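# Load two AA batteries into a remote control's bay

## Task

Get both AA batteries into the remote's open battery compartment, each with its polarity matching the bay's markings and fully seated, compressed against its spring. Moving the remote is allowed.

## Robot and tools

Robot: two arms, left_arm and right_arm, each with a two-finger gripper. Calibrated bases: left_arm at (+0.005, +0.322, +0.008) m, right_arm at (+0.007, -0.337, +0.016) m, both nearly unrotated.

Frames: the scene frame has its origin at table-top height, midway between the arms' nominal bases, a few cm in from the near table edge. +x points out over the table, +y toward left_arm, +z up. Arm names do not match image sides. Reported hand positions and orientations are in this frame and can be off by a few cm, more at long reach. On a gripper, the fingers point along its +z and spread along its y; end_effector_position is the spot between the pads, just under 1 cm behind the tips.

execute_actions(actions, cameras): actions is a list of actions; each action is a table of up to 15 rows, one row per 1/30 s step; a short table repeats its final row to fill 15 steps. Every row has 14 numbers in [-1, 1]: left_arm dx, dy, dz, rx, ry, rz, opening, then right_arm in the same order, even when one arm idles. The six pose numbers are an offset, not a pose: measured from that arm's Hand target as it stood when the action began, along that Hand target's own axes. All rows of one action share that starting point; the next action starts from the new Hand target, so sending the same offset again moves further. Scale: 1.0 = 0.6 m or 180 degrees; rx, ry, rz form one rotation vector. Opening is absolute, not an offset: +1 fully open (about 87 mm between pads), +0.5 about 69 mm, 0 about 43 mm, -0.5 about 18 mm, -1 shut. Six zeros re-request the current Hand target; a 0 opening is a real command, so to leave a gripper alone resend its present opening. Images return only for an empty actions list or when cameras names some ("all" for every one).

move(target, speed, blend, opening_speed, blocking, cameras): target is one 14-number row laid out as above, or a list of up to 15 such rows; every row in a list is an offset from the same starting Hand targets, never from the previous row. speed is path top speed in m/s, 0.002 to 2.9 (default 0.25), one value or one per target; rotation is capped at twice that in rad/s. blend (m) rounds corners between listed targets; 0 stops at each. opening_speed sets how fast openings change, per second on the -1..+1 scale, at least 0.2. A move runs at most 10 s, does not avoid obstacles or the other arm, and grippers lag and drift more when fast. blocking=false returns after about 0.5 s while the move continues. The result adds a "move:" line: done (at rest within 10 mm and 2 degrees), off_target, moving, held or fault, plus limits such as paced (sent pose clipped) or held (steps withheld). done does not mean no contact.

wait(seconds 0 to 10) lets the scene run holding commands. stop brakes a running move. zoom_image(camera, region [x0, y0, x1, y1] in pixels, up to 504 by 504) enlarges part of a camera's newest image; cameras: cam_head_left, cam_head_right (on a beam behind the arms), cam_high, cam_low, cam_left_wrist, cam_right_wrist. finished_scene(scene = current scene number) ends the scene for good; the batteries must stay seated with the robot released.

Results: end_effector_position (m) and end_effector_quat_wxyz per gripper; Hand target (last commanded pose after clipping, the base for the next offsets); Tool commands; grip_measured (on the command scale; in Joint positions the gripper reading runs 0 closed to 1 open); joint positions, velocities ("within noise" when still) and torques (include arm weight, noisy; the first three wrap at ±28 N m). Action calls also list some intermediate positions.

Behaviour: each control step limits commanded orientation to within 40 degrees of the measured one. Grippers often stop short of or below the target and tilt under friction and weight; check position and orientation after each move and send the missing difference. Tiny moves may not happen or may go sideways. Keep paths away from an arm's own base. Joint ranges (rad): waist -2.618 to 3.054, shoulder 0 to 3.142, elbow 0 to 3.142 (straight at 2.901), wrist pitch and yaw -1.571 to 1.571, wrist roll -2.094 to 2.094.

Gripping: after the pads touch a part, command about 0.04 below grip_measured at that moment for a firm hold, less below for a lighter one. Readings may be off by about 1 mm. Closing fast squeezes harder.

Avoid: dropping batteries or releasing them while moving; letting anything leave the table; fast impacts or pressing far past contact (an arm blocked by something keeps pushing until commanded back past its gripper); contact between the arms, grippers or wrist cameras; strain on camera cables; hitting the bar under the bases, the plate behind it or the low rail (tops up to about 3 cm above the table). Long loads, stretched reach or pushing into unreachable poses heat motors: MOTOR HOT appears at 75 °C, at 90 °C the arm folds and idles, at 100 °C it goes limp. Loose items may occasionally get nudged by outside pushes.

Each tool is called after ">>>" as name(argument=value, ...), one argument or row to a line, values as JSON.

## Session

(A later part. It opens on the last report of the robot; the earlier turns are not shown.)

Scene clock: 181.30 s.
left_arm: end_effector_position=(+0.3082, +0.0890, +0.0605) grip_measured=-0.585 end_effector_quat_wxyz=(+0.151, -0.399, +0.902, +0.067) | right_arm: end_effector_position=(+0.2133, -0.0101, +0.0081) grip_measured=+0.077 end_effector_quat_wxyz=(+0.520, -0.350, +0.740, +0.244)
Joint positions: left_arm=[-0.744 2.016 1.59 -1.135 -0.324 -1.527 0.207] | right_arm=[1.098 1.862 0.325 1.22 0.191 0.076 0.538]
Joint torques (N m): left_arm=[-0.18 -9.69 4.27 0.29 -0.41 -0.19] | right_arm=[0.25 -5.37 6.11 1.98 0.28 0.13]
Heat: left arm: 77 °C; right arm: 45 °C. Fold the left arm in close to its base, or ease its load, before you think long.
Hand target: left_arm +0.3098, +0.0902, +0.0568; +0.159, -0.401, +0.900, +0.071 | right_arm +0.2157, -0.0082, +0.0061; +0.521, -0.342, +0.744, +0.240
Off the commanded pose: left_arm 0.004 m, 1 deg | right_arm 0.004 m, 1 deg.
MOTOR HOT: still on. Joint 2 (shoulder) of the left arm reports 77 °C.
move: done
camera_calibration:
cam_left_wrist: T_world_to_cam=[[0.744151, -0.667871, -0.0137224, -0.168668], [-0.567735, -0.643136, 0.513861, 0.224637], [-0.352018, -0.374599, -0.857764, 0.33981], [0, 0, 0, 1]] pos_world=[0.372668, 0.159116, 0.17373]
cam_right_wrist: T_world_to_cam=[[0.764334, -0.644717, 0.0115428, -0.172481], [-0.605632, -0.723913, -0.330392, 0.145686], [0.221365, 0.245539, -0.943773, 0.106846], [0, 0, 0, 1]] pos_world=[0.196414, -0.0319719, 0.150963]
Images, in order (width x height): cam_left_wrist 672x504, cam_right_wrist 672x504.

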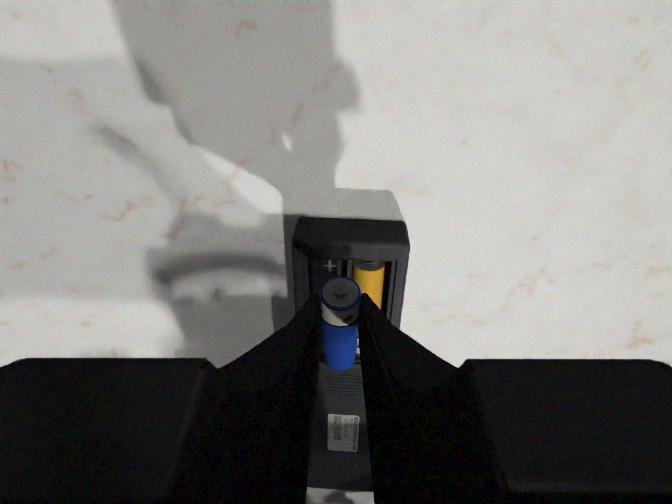

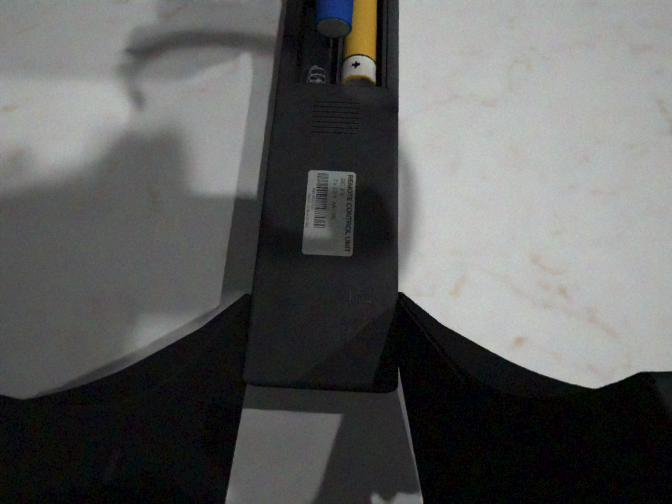

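>>> move(
  target=[
    [-0.00036, 0.00954, 0.00014, 0.00572, 0, 0.01569, -0.66, 0, 0, 0, 0, 0, 0, -0.08],
    [0.00754, 0.00954, 0.02179, 0.00572, 0, 0.01569, -0.66, 0, 0, 0, 0, 0, 0, -0.08],
  ],
  speed=[0.05, 0.06],
  blend=[0.002, 0],
  cameras=["cam_left_wrist", "cam_right_wrist"],
)

>>> zoom_image(
  camera="cam_left_wrist",
  region=[260, 200, 440, 400],
)

>>> zoom_image(
  camera="cam_right_wrist",
  region=[255, 0, 435, 130],
)

Scene clock: 190.63 s.
left_arm: end_effector_position=(+0.3029, +0.0939, +0.0415) grip_measured=-0.585 end_effector_quat_wxyz=(+0.148, -0.380, +0.910, +0.073) | right_arm: end_effector_position=(+0.2133, -0.0102, +0.0080) grip_measured=+0.077 end_effector_quat_wxyz=(+0.520, -0.350, +0.740, +0.244)
Joint positions: left_arm=[-0.744 2.016 1.513 -1.062 -0.324 -1.486 0.207] | right_arm=[1.098 1.862 0.325 1.22 0.192 0.076 0.538]
Joint torques (N m): left_arm=[-0.23 -11.25 3.43 0.43 -0.44 0.09] | right_arm=[0.28 -5.37 6.09 1.98 0.27 0.13]
Heat: left arm: 75 °C; right arm: 45 °C. Fold the left arm in close to its base, or ease its load, before you think long.
Hand target: left_arm +0.3057, +0.0942, +0.0430; +0.160, -0.377, +0.910, +0.066 | right_arm +0.2156, -0.0082, +0.0061; +0.521, -0.342, +0.744, +0.240
Off the commanded pose: left_arm 0.003 m, 2 deg | right_arm 0.004 m, 1 deg.
MOTOR HOT: still on. Joint 2 (shoulder) of the left arm reports 75 °C.
move: done
camera_calibration:
cam_left_wrist: T_world_to_cam=[[0.717274, -0.69607, -0.0316868, -0.150249], [-0.585659, -0.62689, 0.513822, 0.23848], [-0.37752, -0.349993, -0.857312, 0.328851], [0, 0, 0, 1]] pos_world=[0.371585, 0.160013, 0.154631]
cam_right_wrist: T_world_to_cam=[[0.764087, -0.645006, 0.011749, -0.172472], [-0.605942, -0.723822, -0.330024, 0.145662], [0.221372, 0.245048, -0.9439, 0.106753], [0, 0, 0, 1]] pos_world=[0.196414, -0.0319722, 0.150862]
Images, in order (width x height): cam_left_wrist 672x504, cam_right_wrist 672x504.

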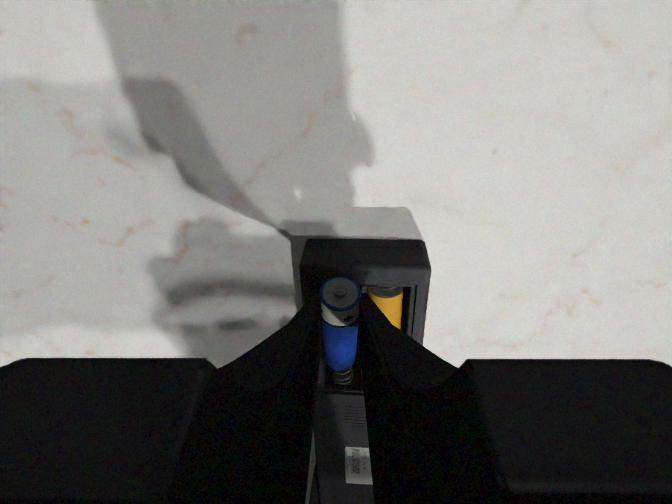

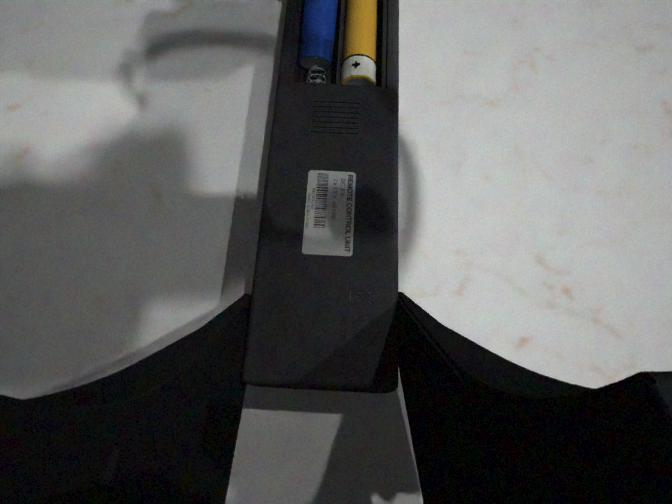

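Scaled by 2.520 from the camera's 672x504 image, which has a finer 960x720 frame.

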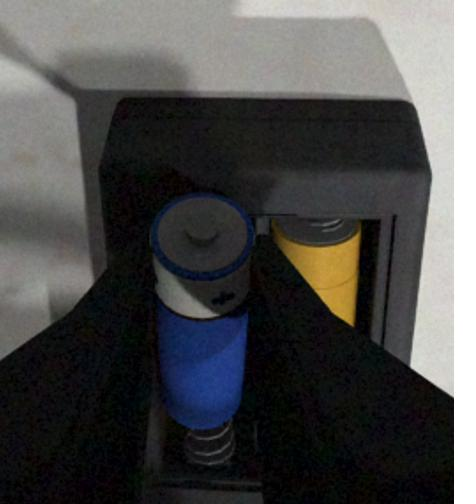

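Scaled by 2.800 from the camera's 672x504 image, which has a finer 960x720 frame.

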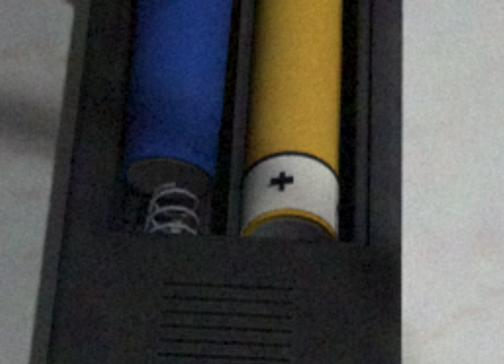

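>>> move(
  target=[0.02195, -0.00047, -0.00796, 0, 0, 0, -0.66, 0, 0, 0, 0, 0, 0, -0.08],
  speed=0.05,
  cameras=["cam_left_wrist", "cam_right_wrist"],
)

>>> zoom_image(
  camera="cam_left_wrist",
  region=[260, 200, 440, 400],
)

>>> zoom_image(
  camera="cam_right_wrist",
  region=[255, 0, 435, 130],
)

Scene clock: 193.43 s.
left_arm: end_effector_position=(+0.2999, +0.0887, +0.0411) grip_measured=-0.585 end_effector_quat_wxyz=(+0.160, -0.376, +0.910, +0.075) | right_arm: end_effector_position=(+0.2133, -0.0102, +0.0080) grip_measured=+0.077 end_effector_quat_wxyz=(+0.520, -0.350, +0.740, +0.244)
Joint positions: left_arm=[-0.771 2.016 1.51 -1.059 -0.348 -1.506 0.207] | right_arm=[1.098 1.862 0.325 1.22 0.192 0.076 0.538]
Joint torques (N m): left_arm=[-0.99 -10.99 3.97 0.31 -0.2 -0.22] | right_arm=[0.27 -5.35 6.12 1.98 0.27 0.12]
Heat: left arm: 75 °C; right arm: 45 °C. Fold the left arm in close to its base, or ease its load, before you think long.
Hand target: left_arm +0.2960, +0.0841, +0.0430; +0.160, -0.377, +0.910, +0.066 | right_arm +0.2156, -0.0082, +0.0061; +0.521, -0.342, +0.744, +0.240
Off the commanded pose: left_arm 0.006 m, 1 deg | right_arm 0.004 m, 1 deg.
MOTOR HOT: still on. Joint 2 (shoulder) of the left arm reports 75 °C.
move: done
camera_calibration:
cam_left_wrist: T_world_to_cam=[[0.712407, -0.701248, -0.0269907, -0.14994], [-0.600814, -0.629346, 0.492895, 0.239255], [-0.362628, -0.334926, -0.86967, 0.32023], [0, 0, 0, 1]] pos_world=[0.366691, 0.152682, 0.15652]
cam_right_wrist: T_world_to_cam=[[0.764087, -0.645006, 0.011749, -0.172472], [-0.605942, -0.723822, -0.330024, 0.145662], [0.221372, 0.245048, -0.9439, 0.106753], [0, 0, 0, 1]] pos_world=[0.196414, -0.0319722, 0.150862]
Images, in order (width x height): cam_left_wrist 672x504, cam_right_wrist 672x504.

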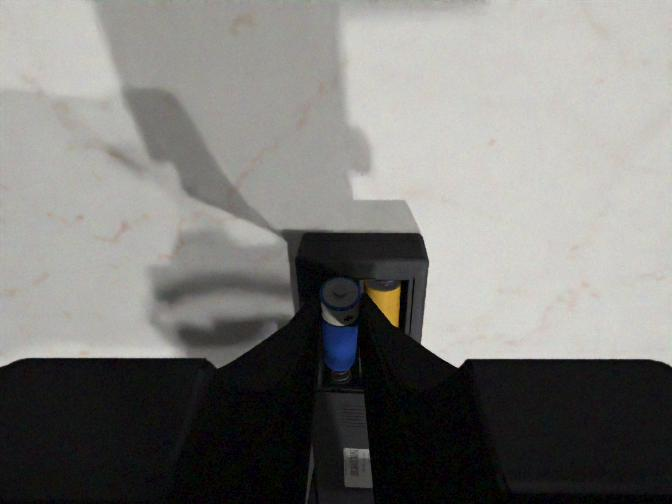

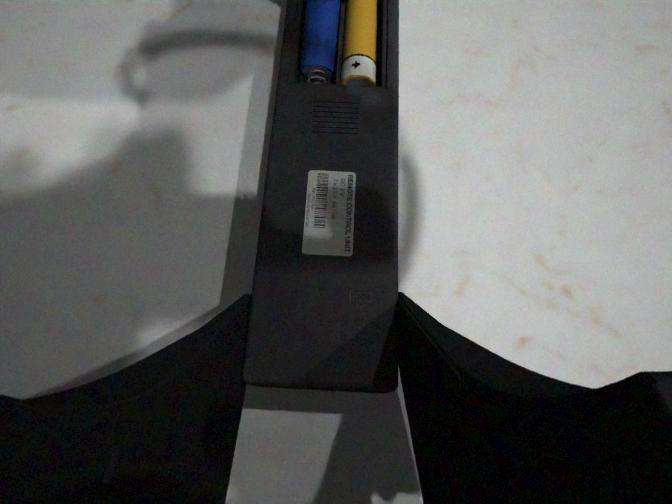

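Scaled by 2.520 from the camera's 672x504 image, which has a finer 960x720 frame.

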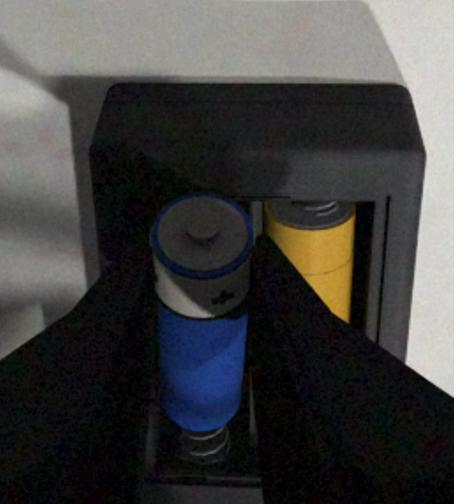

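Scaled by 2.800 from the camera's 672x504 image, which has a finer 960x720 frame.

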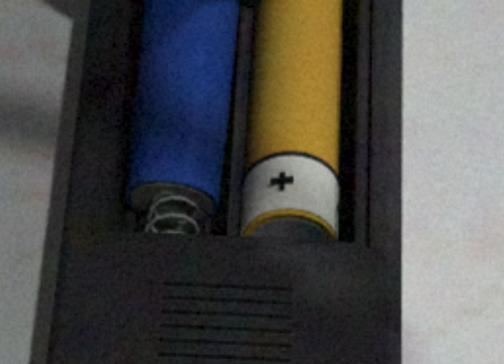

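>>> move(
  target=[0.01411, -0.0003, -0.00512, 0, 0, 0, -0.66, 0, 0, 0, 0, 0, 0, -0.08],
  speed=0.05,
  cameras=["cam_left_wrist", "cam_right_wrist"],
)

>>> zoom_image(
  camera="cam_left_wrist",
  region=[260, 200, 440, 400],
)

>>> zoom_image(
  camera="cam_right_wrist",
  region=[255, 0, 435, 130],
)

Scene clock: 194.77 s.
left_arm: end_effector_position=(+0.2983, +0.0868, +0.0417) grip_measured=-0.585 end_effector_quat_wxyz=(+0.172, -0.377, +0.907, +0.079) | right_arm: end_effector_position=(+0.2135, -0.0103, +0.0080) grip_measured=+0.077 end_effector_quat_wxyz=(+0.520, -0.350, +0.740, +0.243)
Joint positions: left_arm=[-0.789 2.016 1.51 -1.064 -0.372 -1.529 0.207] | right_arm=[1.098 1.862 0.325 1.22 0.193 0.077 0.538]
Joint torques (N m): left_arm=[-1.76 -10.92 4.3 0.2 -0.05 -0.21] | right_arm=[0.27 -5.37 6.11 1.98 0.26 0.12]
Heat: left arm: 75 °C; right arm: 45 °C. Fold the left arm in close to its base, or ease its load, before you think long.
Hand target: left_arm +0.2897, +0.0775, +0.0430; +0.160, -0.377, +0.910, +0.066 | right_arm +0.2156, -0.0082, +0.0061; +0.521, -0.342, +0.744, +0.240
Off the commanded pose: left_arm 0.013 m, 2 deg | right_arm 0.004 m, 1 deg.
MOTOR HOT: still on. Joint 2 (shoulder) of the left arm reports 75 °C.
move: off_target (left_arm)
camera_calibration:
cam_left_wrist: T_world_to_cam=[[0.715385, -0.698287, -0.0249108, -0.151379], [-0.607405, -0.639109, 0.471804, 0.240524], [-0.345375, -0.32239, -0.881352, 0.313789], [0, 0, 0, 1]] pos_world=[0.362765, 0.149178, 0.159308]
cam_right_wrist: T_world_to_cam=[[0.763307, -0.645929, 0.0117831, -0.172496], [-0.606782, -0.723069, -0.330133, 0.145856], [0.221762, 0.244843, -0.943861, 0.106666], [0, 0, 0, 1]] pos_world=[0.196516, -0.032072, 0.150862]
Images, in order (width x height): cam_left_wrist 672x504, cam_right_wrist 672x504.

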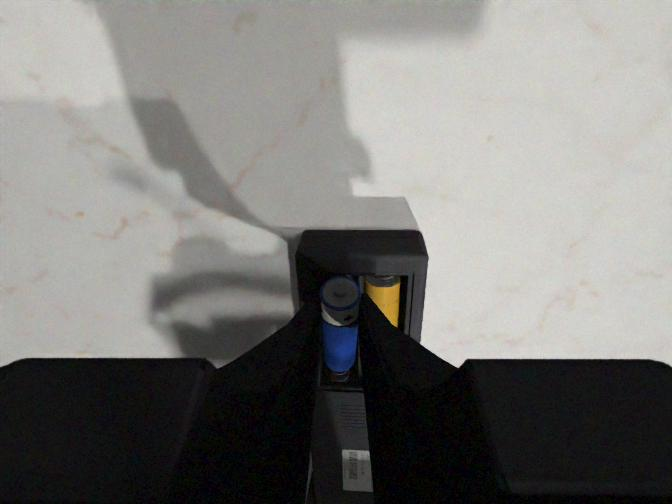

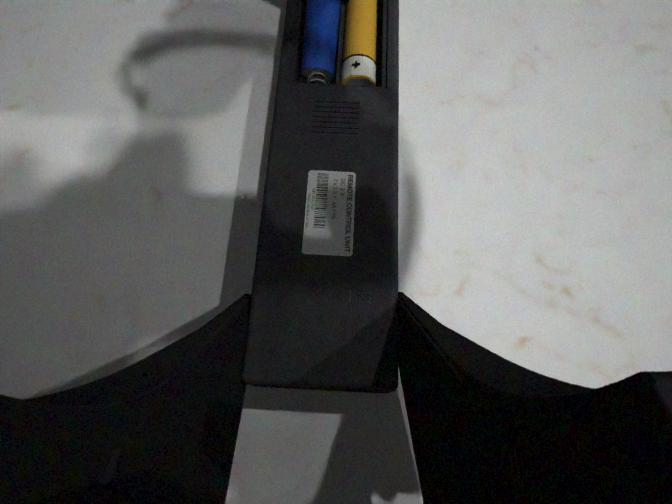

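Scaled by 2.520 from the camera's 672x504 image, which has a finer 960x720 frame.

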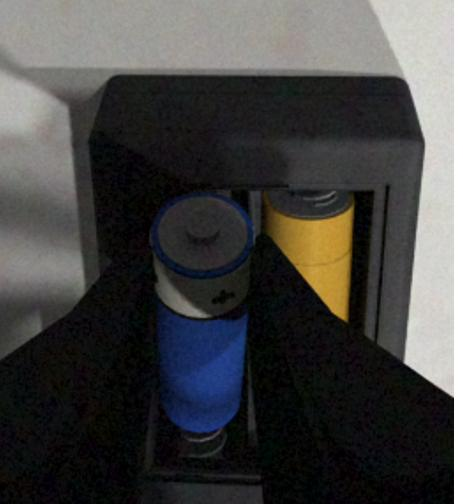

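Scaled by 2.800 from the camera's 672x504 image, which has a finer 960x720 frame.

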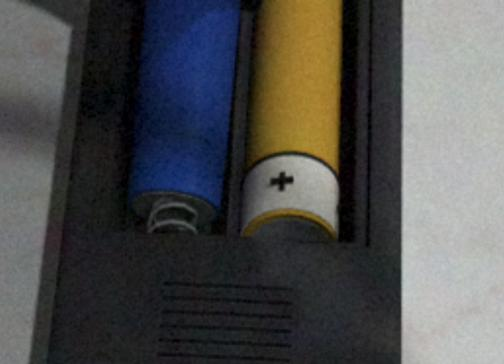

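>>> move(
  target=[0.01225, -0.0001, 0.00442, 0, 0.05, 0, -0.66, 0, 0, 0, 0, 0, 0, -0.08],
  speed=0.05,
  cameras=["cam_left_wrist", "cam_right_wrist"],
)

>>> zoom_image(
  camera="cam_left_wrist",
  region=[260, 200, 440, 400],
)

>>> zoom_image(
  camera="cam_right_wrist",
  region=[255, 0, 435, 130],
)

Scene clock: 197.57 s.
left_arm: end_effector_position=(+0.2978, +0.0872, +0.0401) grip_measured=-0.585 end_effector_quat_wxyz=(+0.126, -0.384, +0.913, +0.060) | right_arm: end_effector_position=(+0.2136, -0.0104, +0.0080) grip_measured=+0.077 end_effector_quat_wxyz=(+0.520, -0.349, +0.740, +0.243)
Joint positions: left_arm=[-0.741 2.016 1.51 -1.057 -0.271 -1.49 0.207] | right_arm=[1.098 1.862 0.325 1.22 0.193 0.077 0.538]
Joint torques (N m): left_arm=[-0.87 -10.4 3.97 0.31 0.54 -0.01] | right_arm=[0.27 -5.37 6.12 1.98 0.25 0.12]
Heat: left arm: 75 °C; right arm: 45 °C. Fold the left arm in close to its base, or ease its load, before you think long.
Hand target: left_arm +0.2855, +0.0733, +0.0380; +0.089, -0.381, +0.920, +0.037 | right_arm +0.2156, -0.0082, +0.0061; +0.521, -0.342, +0.744, +0.240
Off the commanded pose: left_arm 0.019 m, 5 deg | right_arm 0.004 m, 1 deg.
MOTOR HOT: still on. Joint 2 (shoulder) of the left arm reports 75 °C.
move: off_target (left_arm)
camera_calibration:
cam_left_wrist: T_world_to_cam=[[0.720469, -0.69303, -0.0251805, -0.152734], [-0.565032, -0.60768, 0.55809, 0.222384], [-0.402075, -0.387858, -0.829399, 0.332763], [0, 0, 0, 1]] pos_world=[0.369489, 0.158354, 0.148037]
cam_right_wrist: T_world_to_cam=[[0.762738, -0.646602, 0.0117034, -0.172472], [-0.607418, -0.722493, -0.330224, 0.146108], [0.221979, 0.244765, -0.94383, 0.106688], [0, 0, 0, 1]] pos_world=[0.196617, -0.0320719, 0.150962]
Images, in order (width x height): cam_left_wrist 672x504, cam_right_wrist 672x504.

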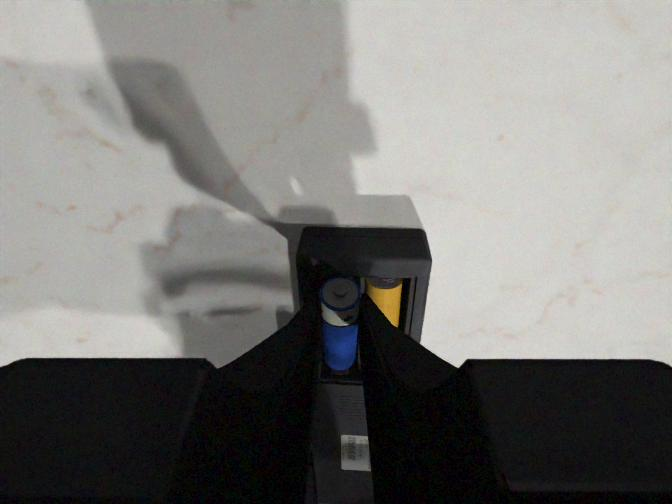

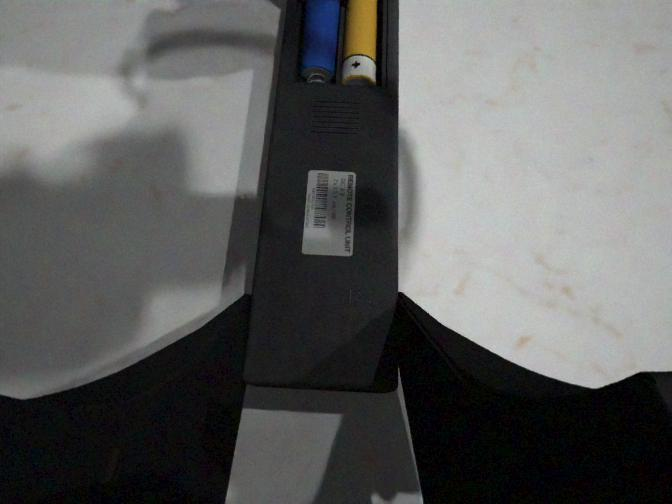

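Scaled by 2.520 from the camera's 672x504 image, which has a finer 960x720 frame.

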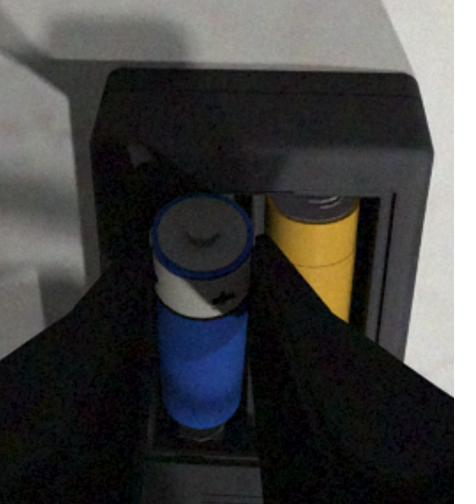

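Scaled by 2.800 from the camera's 672x504 image, which has a finer 960x720 frame.

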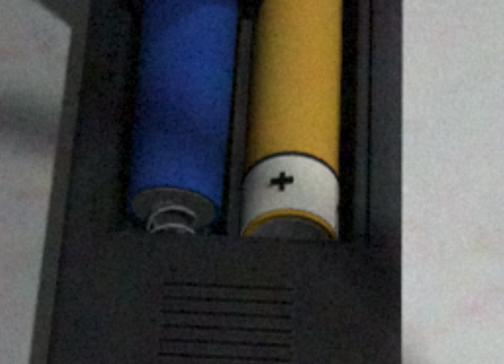

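>>> move(
  target=[
    [-0.03033, 0.00175, 0.00167, -0.00483, -0.02758, -0.00302, -0.66, 0, 0, 0, 0, 0, 0, -0.08],
    [-0.03033, 0.00175, 0.00167, -0.00483, -0.02758, -0.00302, -0.53, 0, 0, 0, 0, 0, 0, -0.08],
    [-0.04633, 0.00175, -0.08026, -0.00483, -0.02758, -0.00302, -0.53, 0, 0, 0, 0, 0, 0, -0.08],
  ],
  speed=[0.08, 0.05, 0.12],
  opening_speed=0.5,
  cameras=["cam_left_wrist", "cam_right_wrist"],
)

>>> zoom_image(
  camera="cam_left_wrist",
  region=[260, 150, 440, 400],
)

>>> zoom_image(
  camera="cam_right_wrist",
  region=[255, 0, 435, 130],
)

Scene clock: 204.13 s.
left_arm: end_effector_position=(+0.2939, +0.0921, +0.0715) grip_measured=-0.530 end_effector_quat_wxyz=(+0.118, -0.381, +0.913, +0.083) | right_arm: end_effector_position=(+0.2134, -0.0103, +0.0080) grip_measured=+0.077 end_effector_quat_wxyz=(+0.520, -0.349, +0.740, +0.243)
Joint positions: left_arm=[-0.741 2.016 1.635 -1.232 -0.279 -1.49 0.235] | right_arm=[1.098 1.862 0.325 1.22 0.193 0.077 0.538]
Joint torques (N m): left_arm=[-0.21 -12.74 7.68 -0.08 -0.21 -0.06] | right_arm=[0.21 -5.38 6.09 1.98 0.25 0.12]
Heat: left arm: 74 °C; right arm: 45 °C. Fold the left arm in close to its base, or ease its load, before you think long.
Hand target: left_arm +0.2975, +0.0868, +0.0905; +0.126, -0.384, +0.913, +0.060 | right_arm +0.2156, -0.0082, +0.0061; +0.521, -0.342, +0.744, +0.240
Off the commanded pose: left_arm 0.020 m, 3 deg | right_arm 0.004 m, 1 deg.
MOTOR HOT: still on. Joint 2 (shoulder) of the left arm reports 74 °C.
move: off_target (left_arm)
camera_calibration:
cam_left_wrist: T_world_to_cam=[[0.718993, -0.691013, -0.0744978, -0.141971], [-0.546844, -0.628606, 0.553007, 0.202704], [-0.428965, -0.35687, -0.829839, 0.364326], [0, 0, 0, 1]] pos_world=[0.369206, 0.159334, 0.179659]
cam_right_wrist: T_world_to_cam=[[0.763004, -0.64629, 0.0116165, -0.172424], [-0.607163, -0.722745, -0.330141, 0.145976], [0.221762, 0.244845, -0.94386, 0.10676], [0, 0, 0, 1]] pos_world=[0.196516, -0.0320719, 0.150962]
Images, in order (width x height): cam_left_wrist 672x504, cam_right_wrist 672x504.

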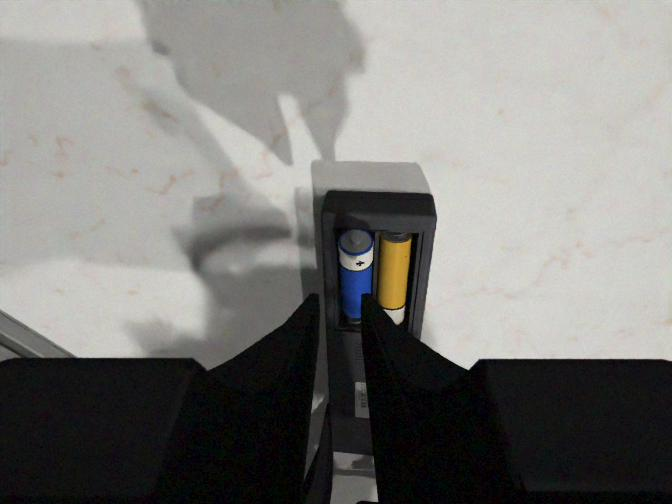

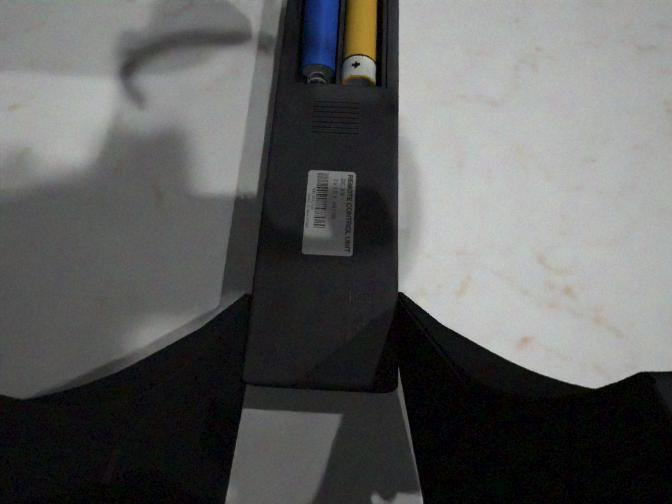

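Scaled by 2.016 from the camera's 672x504 image, which has a finer 960x720 frame.

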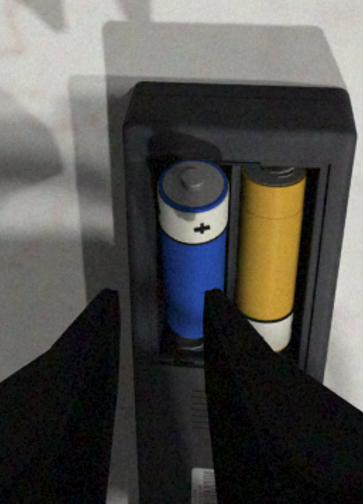

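Scaled by 2.800 from the camera's 672x504 image, which has a finer 960x720 frame.

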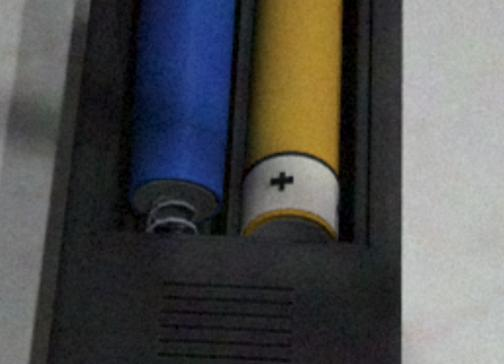

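>>> move(
  target=[
    [-0.01872, -0.00625, -0.0112, 0.12469, 0.11867, 0.48186, -0.673, 0, 0, 0, 0, 0, 0, -0.08],
    [0.00428, -0.00732, 0.06897, 0.12469, 0.11867, 0.48186, -0.673, 0, 0, 0, 0, 0, 0, -0.08],
  ],
  speed=[0.45, 0.1],
  blend=[0.005, 0],
  cameras=["cam_left_wrist", "cam_right_wrist"],
)

>>> zoom_image(
  camera="cam_left_wrist",
  region=[240, 200, 440, 350],
)

>>> zoom_image(
  camera="cam_right_wrist",
  region=[255, 0, 435, 130],
)

Scene clock: 208.63 s.
left_arm: end_effector_position=(+0.3060, +0.0908, +0.0573) grip_measured=-0.673 end_effector_quat_wxyz=(-0.034, +0.364, +0.926, -0.091) | right_arm: end_effector_position=(+0.2134, -0.0103, +0.0080) grip_measured=+0.077 end_effector_quat_wxyz=(+0.520, -0.349, +0.740, +0.243)
Joint positions: left_arm=[-0.628 2.21 1.847 -1.24 0.199 0.172 0.164] | right_arm=[1.098 1.862 0.325 1.22 0.193 0.077 0.538]
Joint torques (N m): left_arm=[0.44 -10.37 4.15 0.27 0.15 0.06] | right_arm=[0.21 -5.38 6.09 1.98 0.25 0.12]
Heat: left arm: 74 °C; right arm: 45 °C. Fold the left arm in close to its base, or ease its load, before you think long.
Hand target: left_arm +0.3066, +0.0905, +0.0500; -0.038, +0.364, +0.925, -0.098 | right_arm +0.2156, -0.0082, +0.0061; +0.521, -0.342, +0.744, +0.240
Off the commanded pose: left_arm 0.007 m, 1 deg | right_arm 0.004 m, 1 deg.
MOTOR HOT: still on. Joint 2 (shoulder) of the left arm reports 74 °C.
move: done
camera_calibration:
cam_left_wrist: T_world_to_cam=[[-0.669039, -0.721163, 0.179754, 0.260276], [-0.380749, 0.540277, 0.750421, 0.0478974], [-0.638293, 0.433619, -0.636048, 0.338369], [0, 0, 0, 1]] pos_world=[0.40835, 0.0151004, 0.13249]
cam_right_wrist: T_world_to_cam=[[0.763004, -0.64629, 0.0116165, -0.172424], [-0.607163, -0.722745, -0.330141, 0.145976], [0.221762, 0.244845, -0.94386, 0.10676], [0, 0, 0, 1]] pos_world=[0.196516, -0.0320719, 0.150962]
Images, in order (width x height): cam_left_wrist 672x504, cam_right_wrist 672x504.

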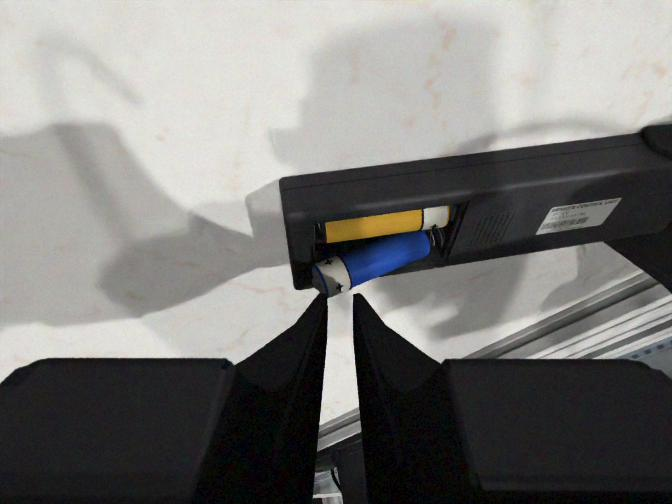

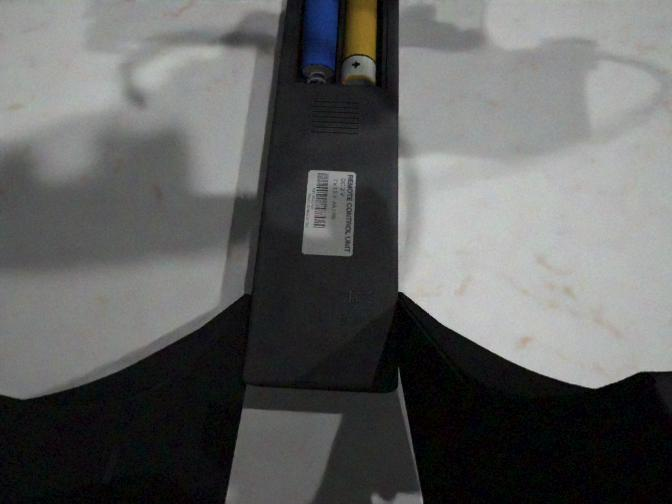

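Scaled by 2.520 from the camera's 672x504 image, which has a finer 960x720 frame.

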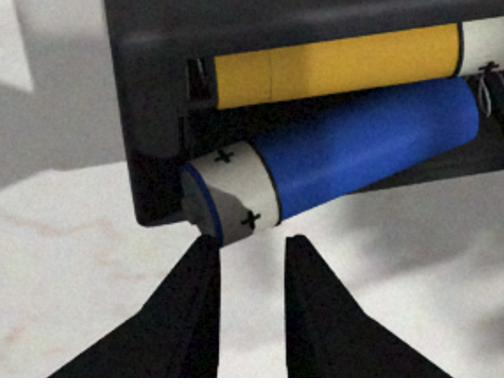

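Scaled by 2.800 from the camera's 672x504 image, which has a finer 960x720 frame.

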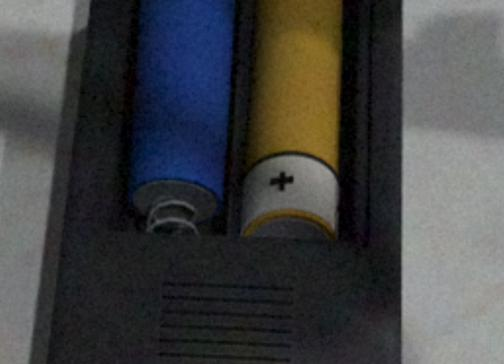

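>>> move(
  target=[-0.01075, 0.01047, 0.0131, 0, 0, 0, -0.673, 0, 0, 0, 0, 0, 0, -0.08],
  speed=0.06,
  cameras=["cam_left_wrist", "cam_right_wrist"],
)

>>> zoom_image(
  camera="cam_left_wrist",
  region=[240, 200, 440, 350],
)

Scene clock: 210.87 s.
left_arm: end_effector_position=(+0.3074, +0.0927, +0.0486) grip_measured=-0.673 end_effector_quat_wxyz=(-0.042, +0.363, +0.926, -0.092) | right_arm: end_effector_position=(+0.2134, -0.0103, +0.0080) grip_measured=+0.077 end_effector_quat_wxyz=(+0.520, -0.349, +0.740, +0.243)
Joint positions: left_arm=[-0.621 2.234 1.847 -1.233 0.204 0.178 0.164] | right_arm=[1.098 1.862 0.325 1.22 0.193 0.077 0.538]
Joint torques (N m): left_arm=[0.44 -9.44 6.67 0.33 0.22 0.11] | right_arm=[0.21 -5.37 6.09 1.98 0.25 0.12]
Heat: left arm: 74 °C; right arm: 45 °C. Fold the left arm in close to its base, or ease its load, before you think long.
Hand target: left_arm +0.3144, +0.0893, +0.0411; -0.038, +0.365, +0.925, -0.098 | right_arm +0.2156, -0.0082, +0.0061; +0.521, -0.342, +0.744, +0.240
Off the commanded pose: left_arm 0.011 m, 1 deg | right_arm 0.004 m, 1 deg.
MOTOR HOT: still on. Joint 2 (shoulder) of the left arm reports 74 °C.
move: off_target (left_arm)
camera_calibration:
cam_left_wrist: T_world_to_cam=[[-0.665029, -0.72312, 0.186638, 0.262785], [-0.369706, 0.535911, 0.759024, 0.05065], [-0.648887, 0.435772, -0.623738, 0.335436], [0, 0, 0, 1]] pos_world=[0.411145, 0.0167074, 0.121734]
cam_right_wrist: T_world_to_cam=[[0.763004, -0.64629, 0.0116165, -0.172424], [-0.607163, -0.722745, -0.330141, 0.145976], [0.221762, 0.244845, -0.94386, 0.10676], [0, 0, 0, 1]] pos_world=[0.196516, -0.0320719, 0.150962]
Images, in order (width x height): cam_left_wrist 672x504, cam_right_wrist 672x504.

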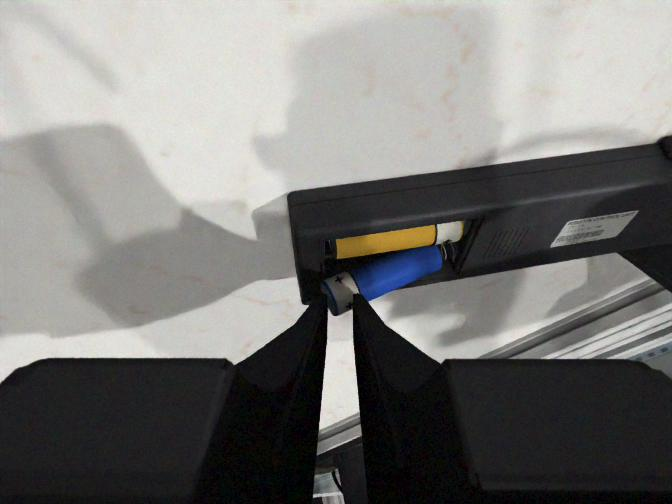

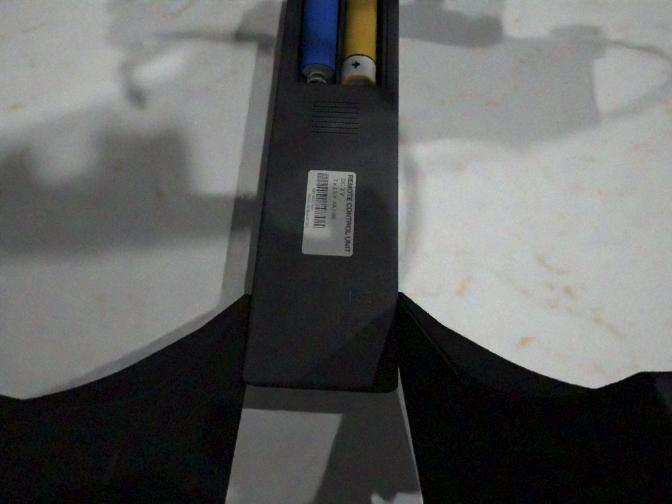

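Scaled by 2.520 from the camera's 672x504 image, which has a finer 960x720 frame.

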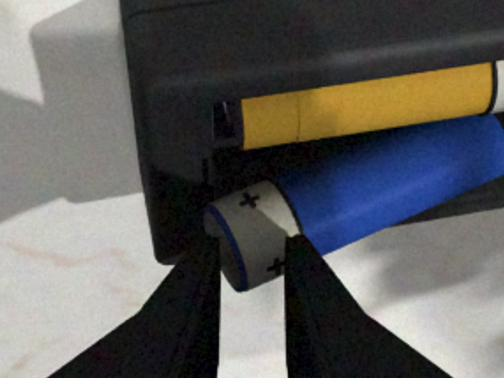

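>>> move(
  target=[
    [0.00395, -0.01714, -0.08819, 0, 0, 0, -0.673, 0, 0, 0, 0, 0, 0, -0.08],
    [0.00395, 0.00157, -0.0002, 0, 0, 0, -0.673, 0, 0, 0, 0, 0, 0, -0.08],
    [0.00218, -0.01592, 0.01377, 0, 0, 0, -0.673, 0, 0, 0, 0, 0, 0, -0.08],
  ],
  speed=[0.2, 0.1, 0.05],
  blend=[0.004, 0.002, 0],
  cameras=["cam_left_wrist", "cam_right_wrist"],
)

>>> zoom_image(
  camera="cam_left_wrist",
  region=[240, 200, 440, 350],
)

>>> zoom_image(
  camera="cam_right_wrist",
  region=[255, 0, 435, 130],
)

Scene clock: 214.00 s.
left_arm: end_effector_position=(+0.3062, +0.0903, +0.0477) grip_measured=-0.673 end_effector_quat_wxyz=(-0.042, +0.363, +0.926, -0.093) | right_arm: end_effector_position=(+0.2134, -0.0103, +0.0080) grip_measured=+0.077 end_effector_quat_wxyz=(+0.520, -0.349, +0.740, +0.243)
Joint positions: left_arm=[-0.625 2.234 1.844 -1.228 0.207 0.174 0.164] | right_arm=[1.098 1.862 0.325 1.22 0.193 0.077 0.538]
Joint torques (N m): left_arm=[-0.98 -10.39 3.07 0.61 0.13 -0.1] | right_arm=[0.23 -5.38 6.11 1.98 0.25 0.12]
Heat: left arm: 73 °C; right arm: 45 °C. Fold the left arm in close to its base, or ease its load, before you think long.
Hand target: left_arm +0.3059, +0.0821, +0.0350; -0.038, +0.364, +0.925, -0.098 | right_arm +0.2156, -0.0082, +0.0061; +0.521, -0.342, +0.744, +0.240
Off the commanded pose: left_arm 0.015 m, 1 deg | right_arm 0.004 m, 1 deg.
MOTOR HOT: still on. Joint 2 (shoulder) of the left arm reports 73 °C.
move: off_target (left_arm)
camera_calibration:
cam_left_wrist: T_world_to_cam=[[-0.665689, -0.721749, 0.189567, 0.260416], [-0.368543, 0.538871, 0.757492, 0.0515791], [-0.648871, 0.434391, -0.624716, 0.335316], [0, 0, 0, 1]] pos_world=[0.409942, 0.0145024, 0.12104]
cam_right_wrist: T_world_to_cam=[[0.763004, -0.64629, 0.0116165, -0.172424], [-0.607163, -0.722745, -0.330141, 0.145976], [0.221762, 0.244845, -0.94386, 0.10676], [0, 0, 0, 1]] pos_world=[0.196516, -0.0320719, 0.150962]
Images, in order (width x height): cam_left_wrist 672x504, cam_right_wrist 672x504.

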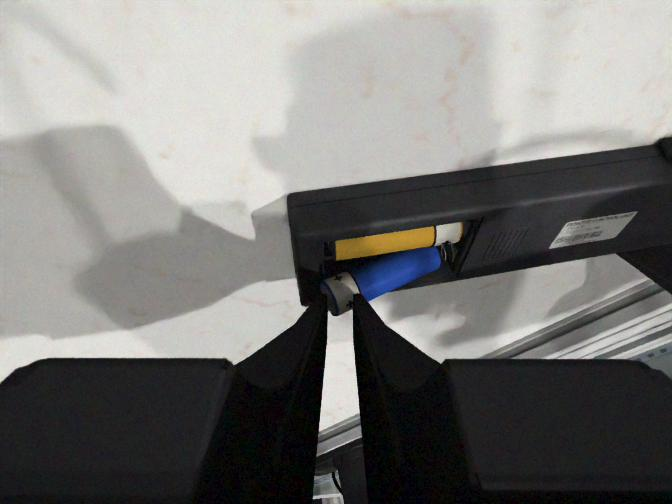

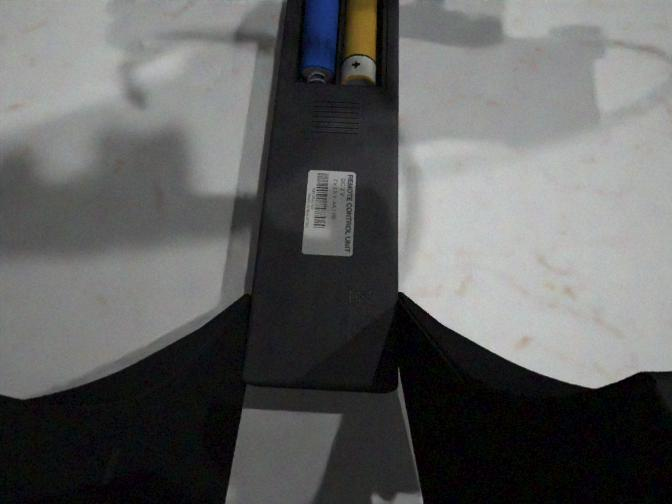

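Scaled by 2.520 from the camera's 672x504 image, which has a finer 960x720 frame.

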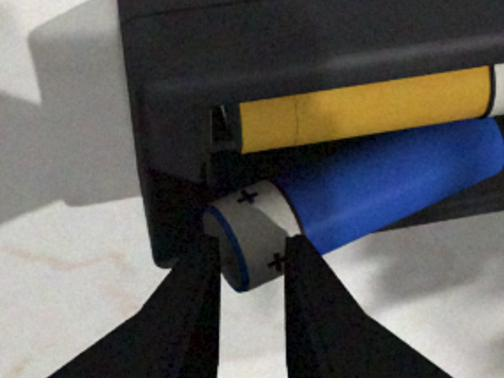

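Scaled by 2.800 from the camera's 672x504 image, which has a finer 960x720 frame.

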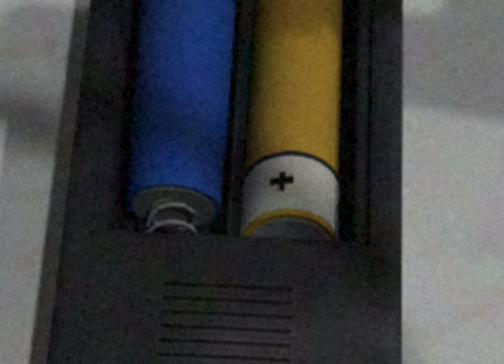

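>>> move(
  target=[-0.0111, 0.00645, -0.0201, 0, 0, 0, -0.673, 0, 0, 0, 0, 0, 0, -0.08],
  speed=0.06,
  cameras=["cam_left_wrist"],
)

>>> zoom_image(
  camera="cam_left_wrist",
  region=[240, 200, 440, 350],
)

Scene clock: 221.33 s.
left_arm: end_effector_position=(+0.3132, +0.0858, +0.0487) grip_measured=-0.673 end_effector_quat_wxyz=(-0.034, +0.364, +0.926, -0.095) | right_arm: end_effector_position=(+0.2134, -0.0103, +0.0080) grip_measured=+0.077 end_effector_quat_wxyz=(+0.520, -0.349, +0.740, +0.243)
Joint positions: left_arm=[-0.625 2.253 1.882 -1.233 0.207 0.174 0.164] | right_arm=[1.098 1.862 0.325 1.22 0.193 0.077 0.538]
Joint torques (N m): left_arm=[-0.09 -9.83 7.51 0.06 0.08 -0.06] | right_arm=[0.23 -5.38 6.11 1.98 0.25 0.12]
Heat: left arm: 73 °C; right arm: 45 °C. Fold the left arm in close to its base, or ease its load, before you think long.
Hand target: left_arm +0.3150, +0.0823, +0.0459; -0.038, +0.365, +0.925, -0.098 | right_arm +0.2156, -0.0082, +0.0061; +0.521, -0.342, +0.744, +0.240
Off the commanded pose: left_arm 0.005 m, 1 deg | right_arm 0.004 m, 1 deg.
MOTOR HOT: still on. Joint 2 (shoulder) of the left arm reports 73 °C.
move: done
camera_calibration:
cam_left_wrist: T_world_to_cam=[[-0.667882, -0.720448, 0.186783, 0.2623], [-0.378148, 0.544635, 0.748583, 0.0587728], [-0.641044, 0.429334, -0.636188, 0.340911], [0, 0, 0, 1]] pos_world=[0.415949, 0.0105989, 0.123894]
Images, in order (width x height): cam_left_wrist 672x504.

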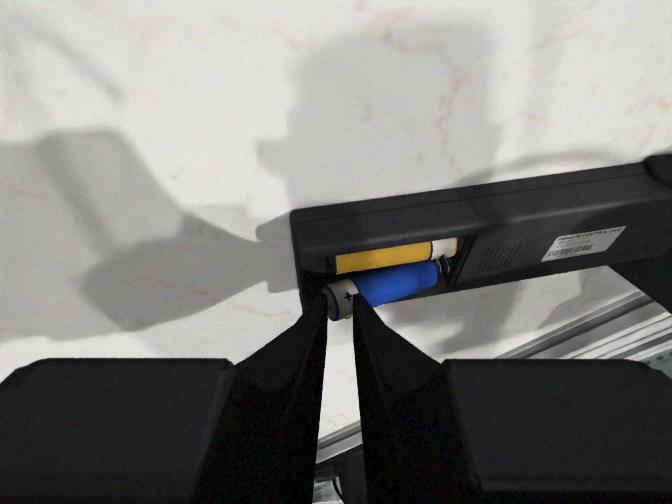

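Scaled by 2.520 from the camera's 672x504 image, which has a finer 960x720 frame.

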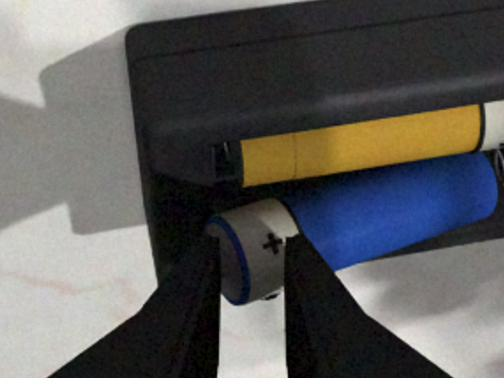

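>>> move(
  target=[-0.00355, -0.01939, 0.02116, 0, 0, 0, -0.673, 0, 0, 0, 0, 0, 0, -0.08],
  speed=0.05,
  cameras=["cam_left_wrist", "cam_right_wrist"],
)

>>> zoom_image(
  camera="cam_left_wrist",
  region=[240, 200, 440, 350],
)

>>> zoom_image(
  camera="cam_right_wrist",
  region=[255, 0, 435, 130],
)

Scene clock: 223.00 s.
left_arm: end_effector_position=(+0.3150, +0.0790, +0.0473) grip_measured=-0.673 end_effector_quat_wxyz=(-0.023, +0.367, +0.926, -0.089) | right_arm: end_effector_position=(+0.2134, -0.0103, +0.0080) grip_measured=+0.077 end_effector_quat_wxyz=(+0.520, -0.349, +0.740, +0.243)
Joint positions: left_arm=[-0.643 2.253 1.882 -1.209 0.192 0.159 0.164] | right_arm=[1.098 1.862 0.325 1.22 0.193 0.077 0.538]
Joint torques (N m): left_arm=[-1.29 -9.59 4.64 0.33 0.18 -0.22] | right_arm=[0.23 -5.38 6.11 1.98 0.25 0.12]
Heat: left arm: 73 °C; right arm: 45 °C. Fold the left arm in close to its base, or ease its load, before you think long.
Hand target: left_arm +0.3069, +0.0705, +0.0360; -0.038, +0.364, +0.925, -0.098 | right_arm +0.2156, -0.0082, +0.0061; +0.521, -0.342, +0.744, +0.240
Off the commanded pose: left_arm 0.016 m, 2 deg | right_arm 0.004 m, 1 deg.
MOTOR HOT: still on. Joint 2 (shoulder) of the left arm reports 73 °C.
move: off_target (left_arm)
camera_calibration:
cam_left_wrist: T_world_to_cam=[[-0.674678, -0.718581, 0.168675, 0.261707], [-0.395804, 0.545102, 0.739055, 0.0702007], [-0.623016, 0.431862, -0.652186, 0.338997], [0, 0, 0, 1]] pos_world=[0.415554, 0.00339104, 0.125063]
cam_right_wrist: T_world_to_cam=[[0.763004, -0.64629, 0.0116165, -0.172424], [-0.607163, -0.722745, -0.330141, 0.145976], [0.221762, 0.244845, -0.94386, 0.10676], [0, 0, 0, 1]] pos_world=[0.196516, -0.0320719, 0.150962]
Images, in order (width x height): cam_left_wrist 672x504, cam_right_wrist 672x504.

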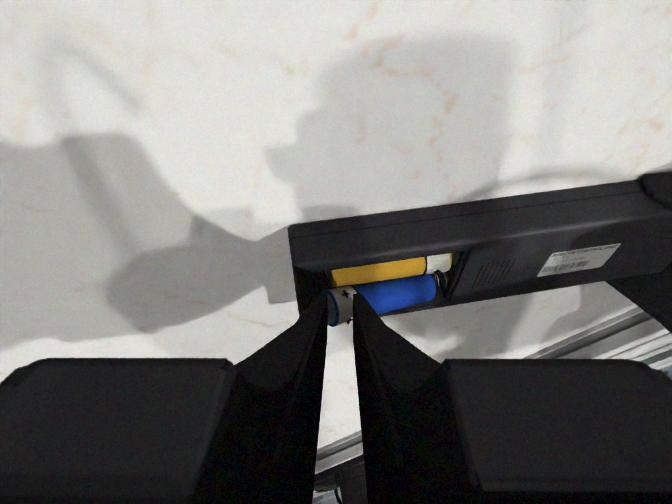

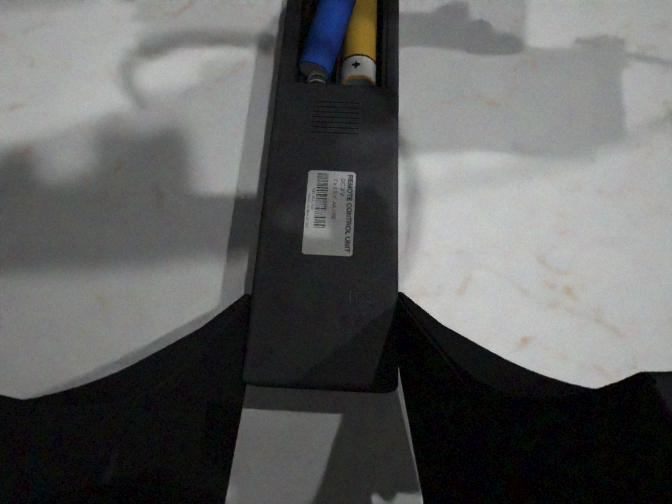

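Scaled by 2.520 from the camera's 672x504 image, which has a finer 960x720 frame.

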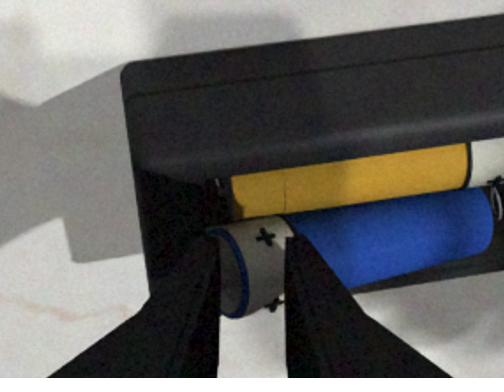

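Scaled by 2.800 from the camera's 672x504 image, which has a finer 960x720 frame.

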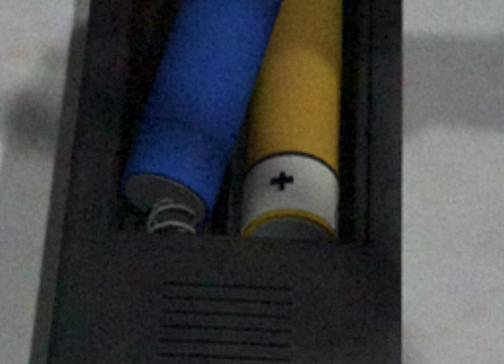

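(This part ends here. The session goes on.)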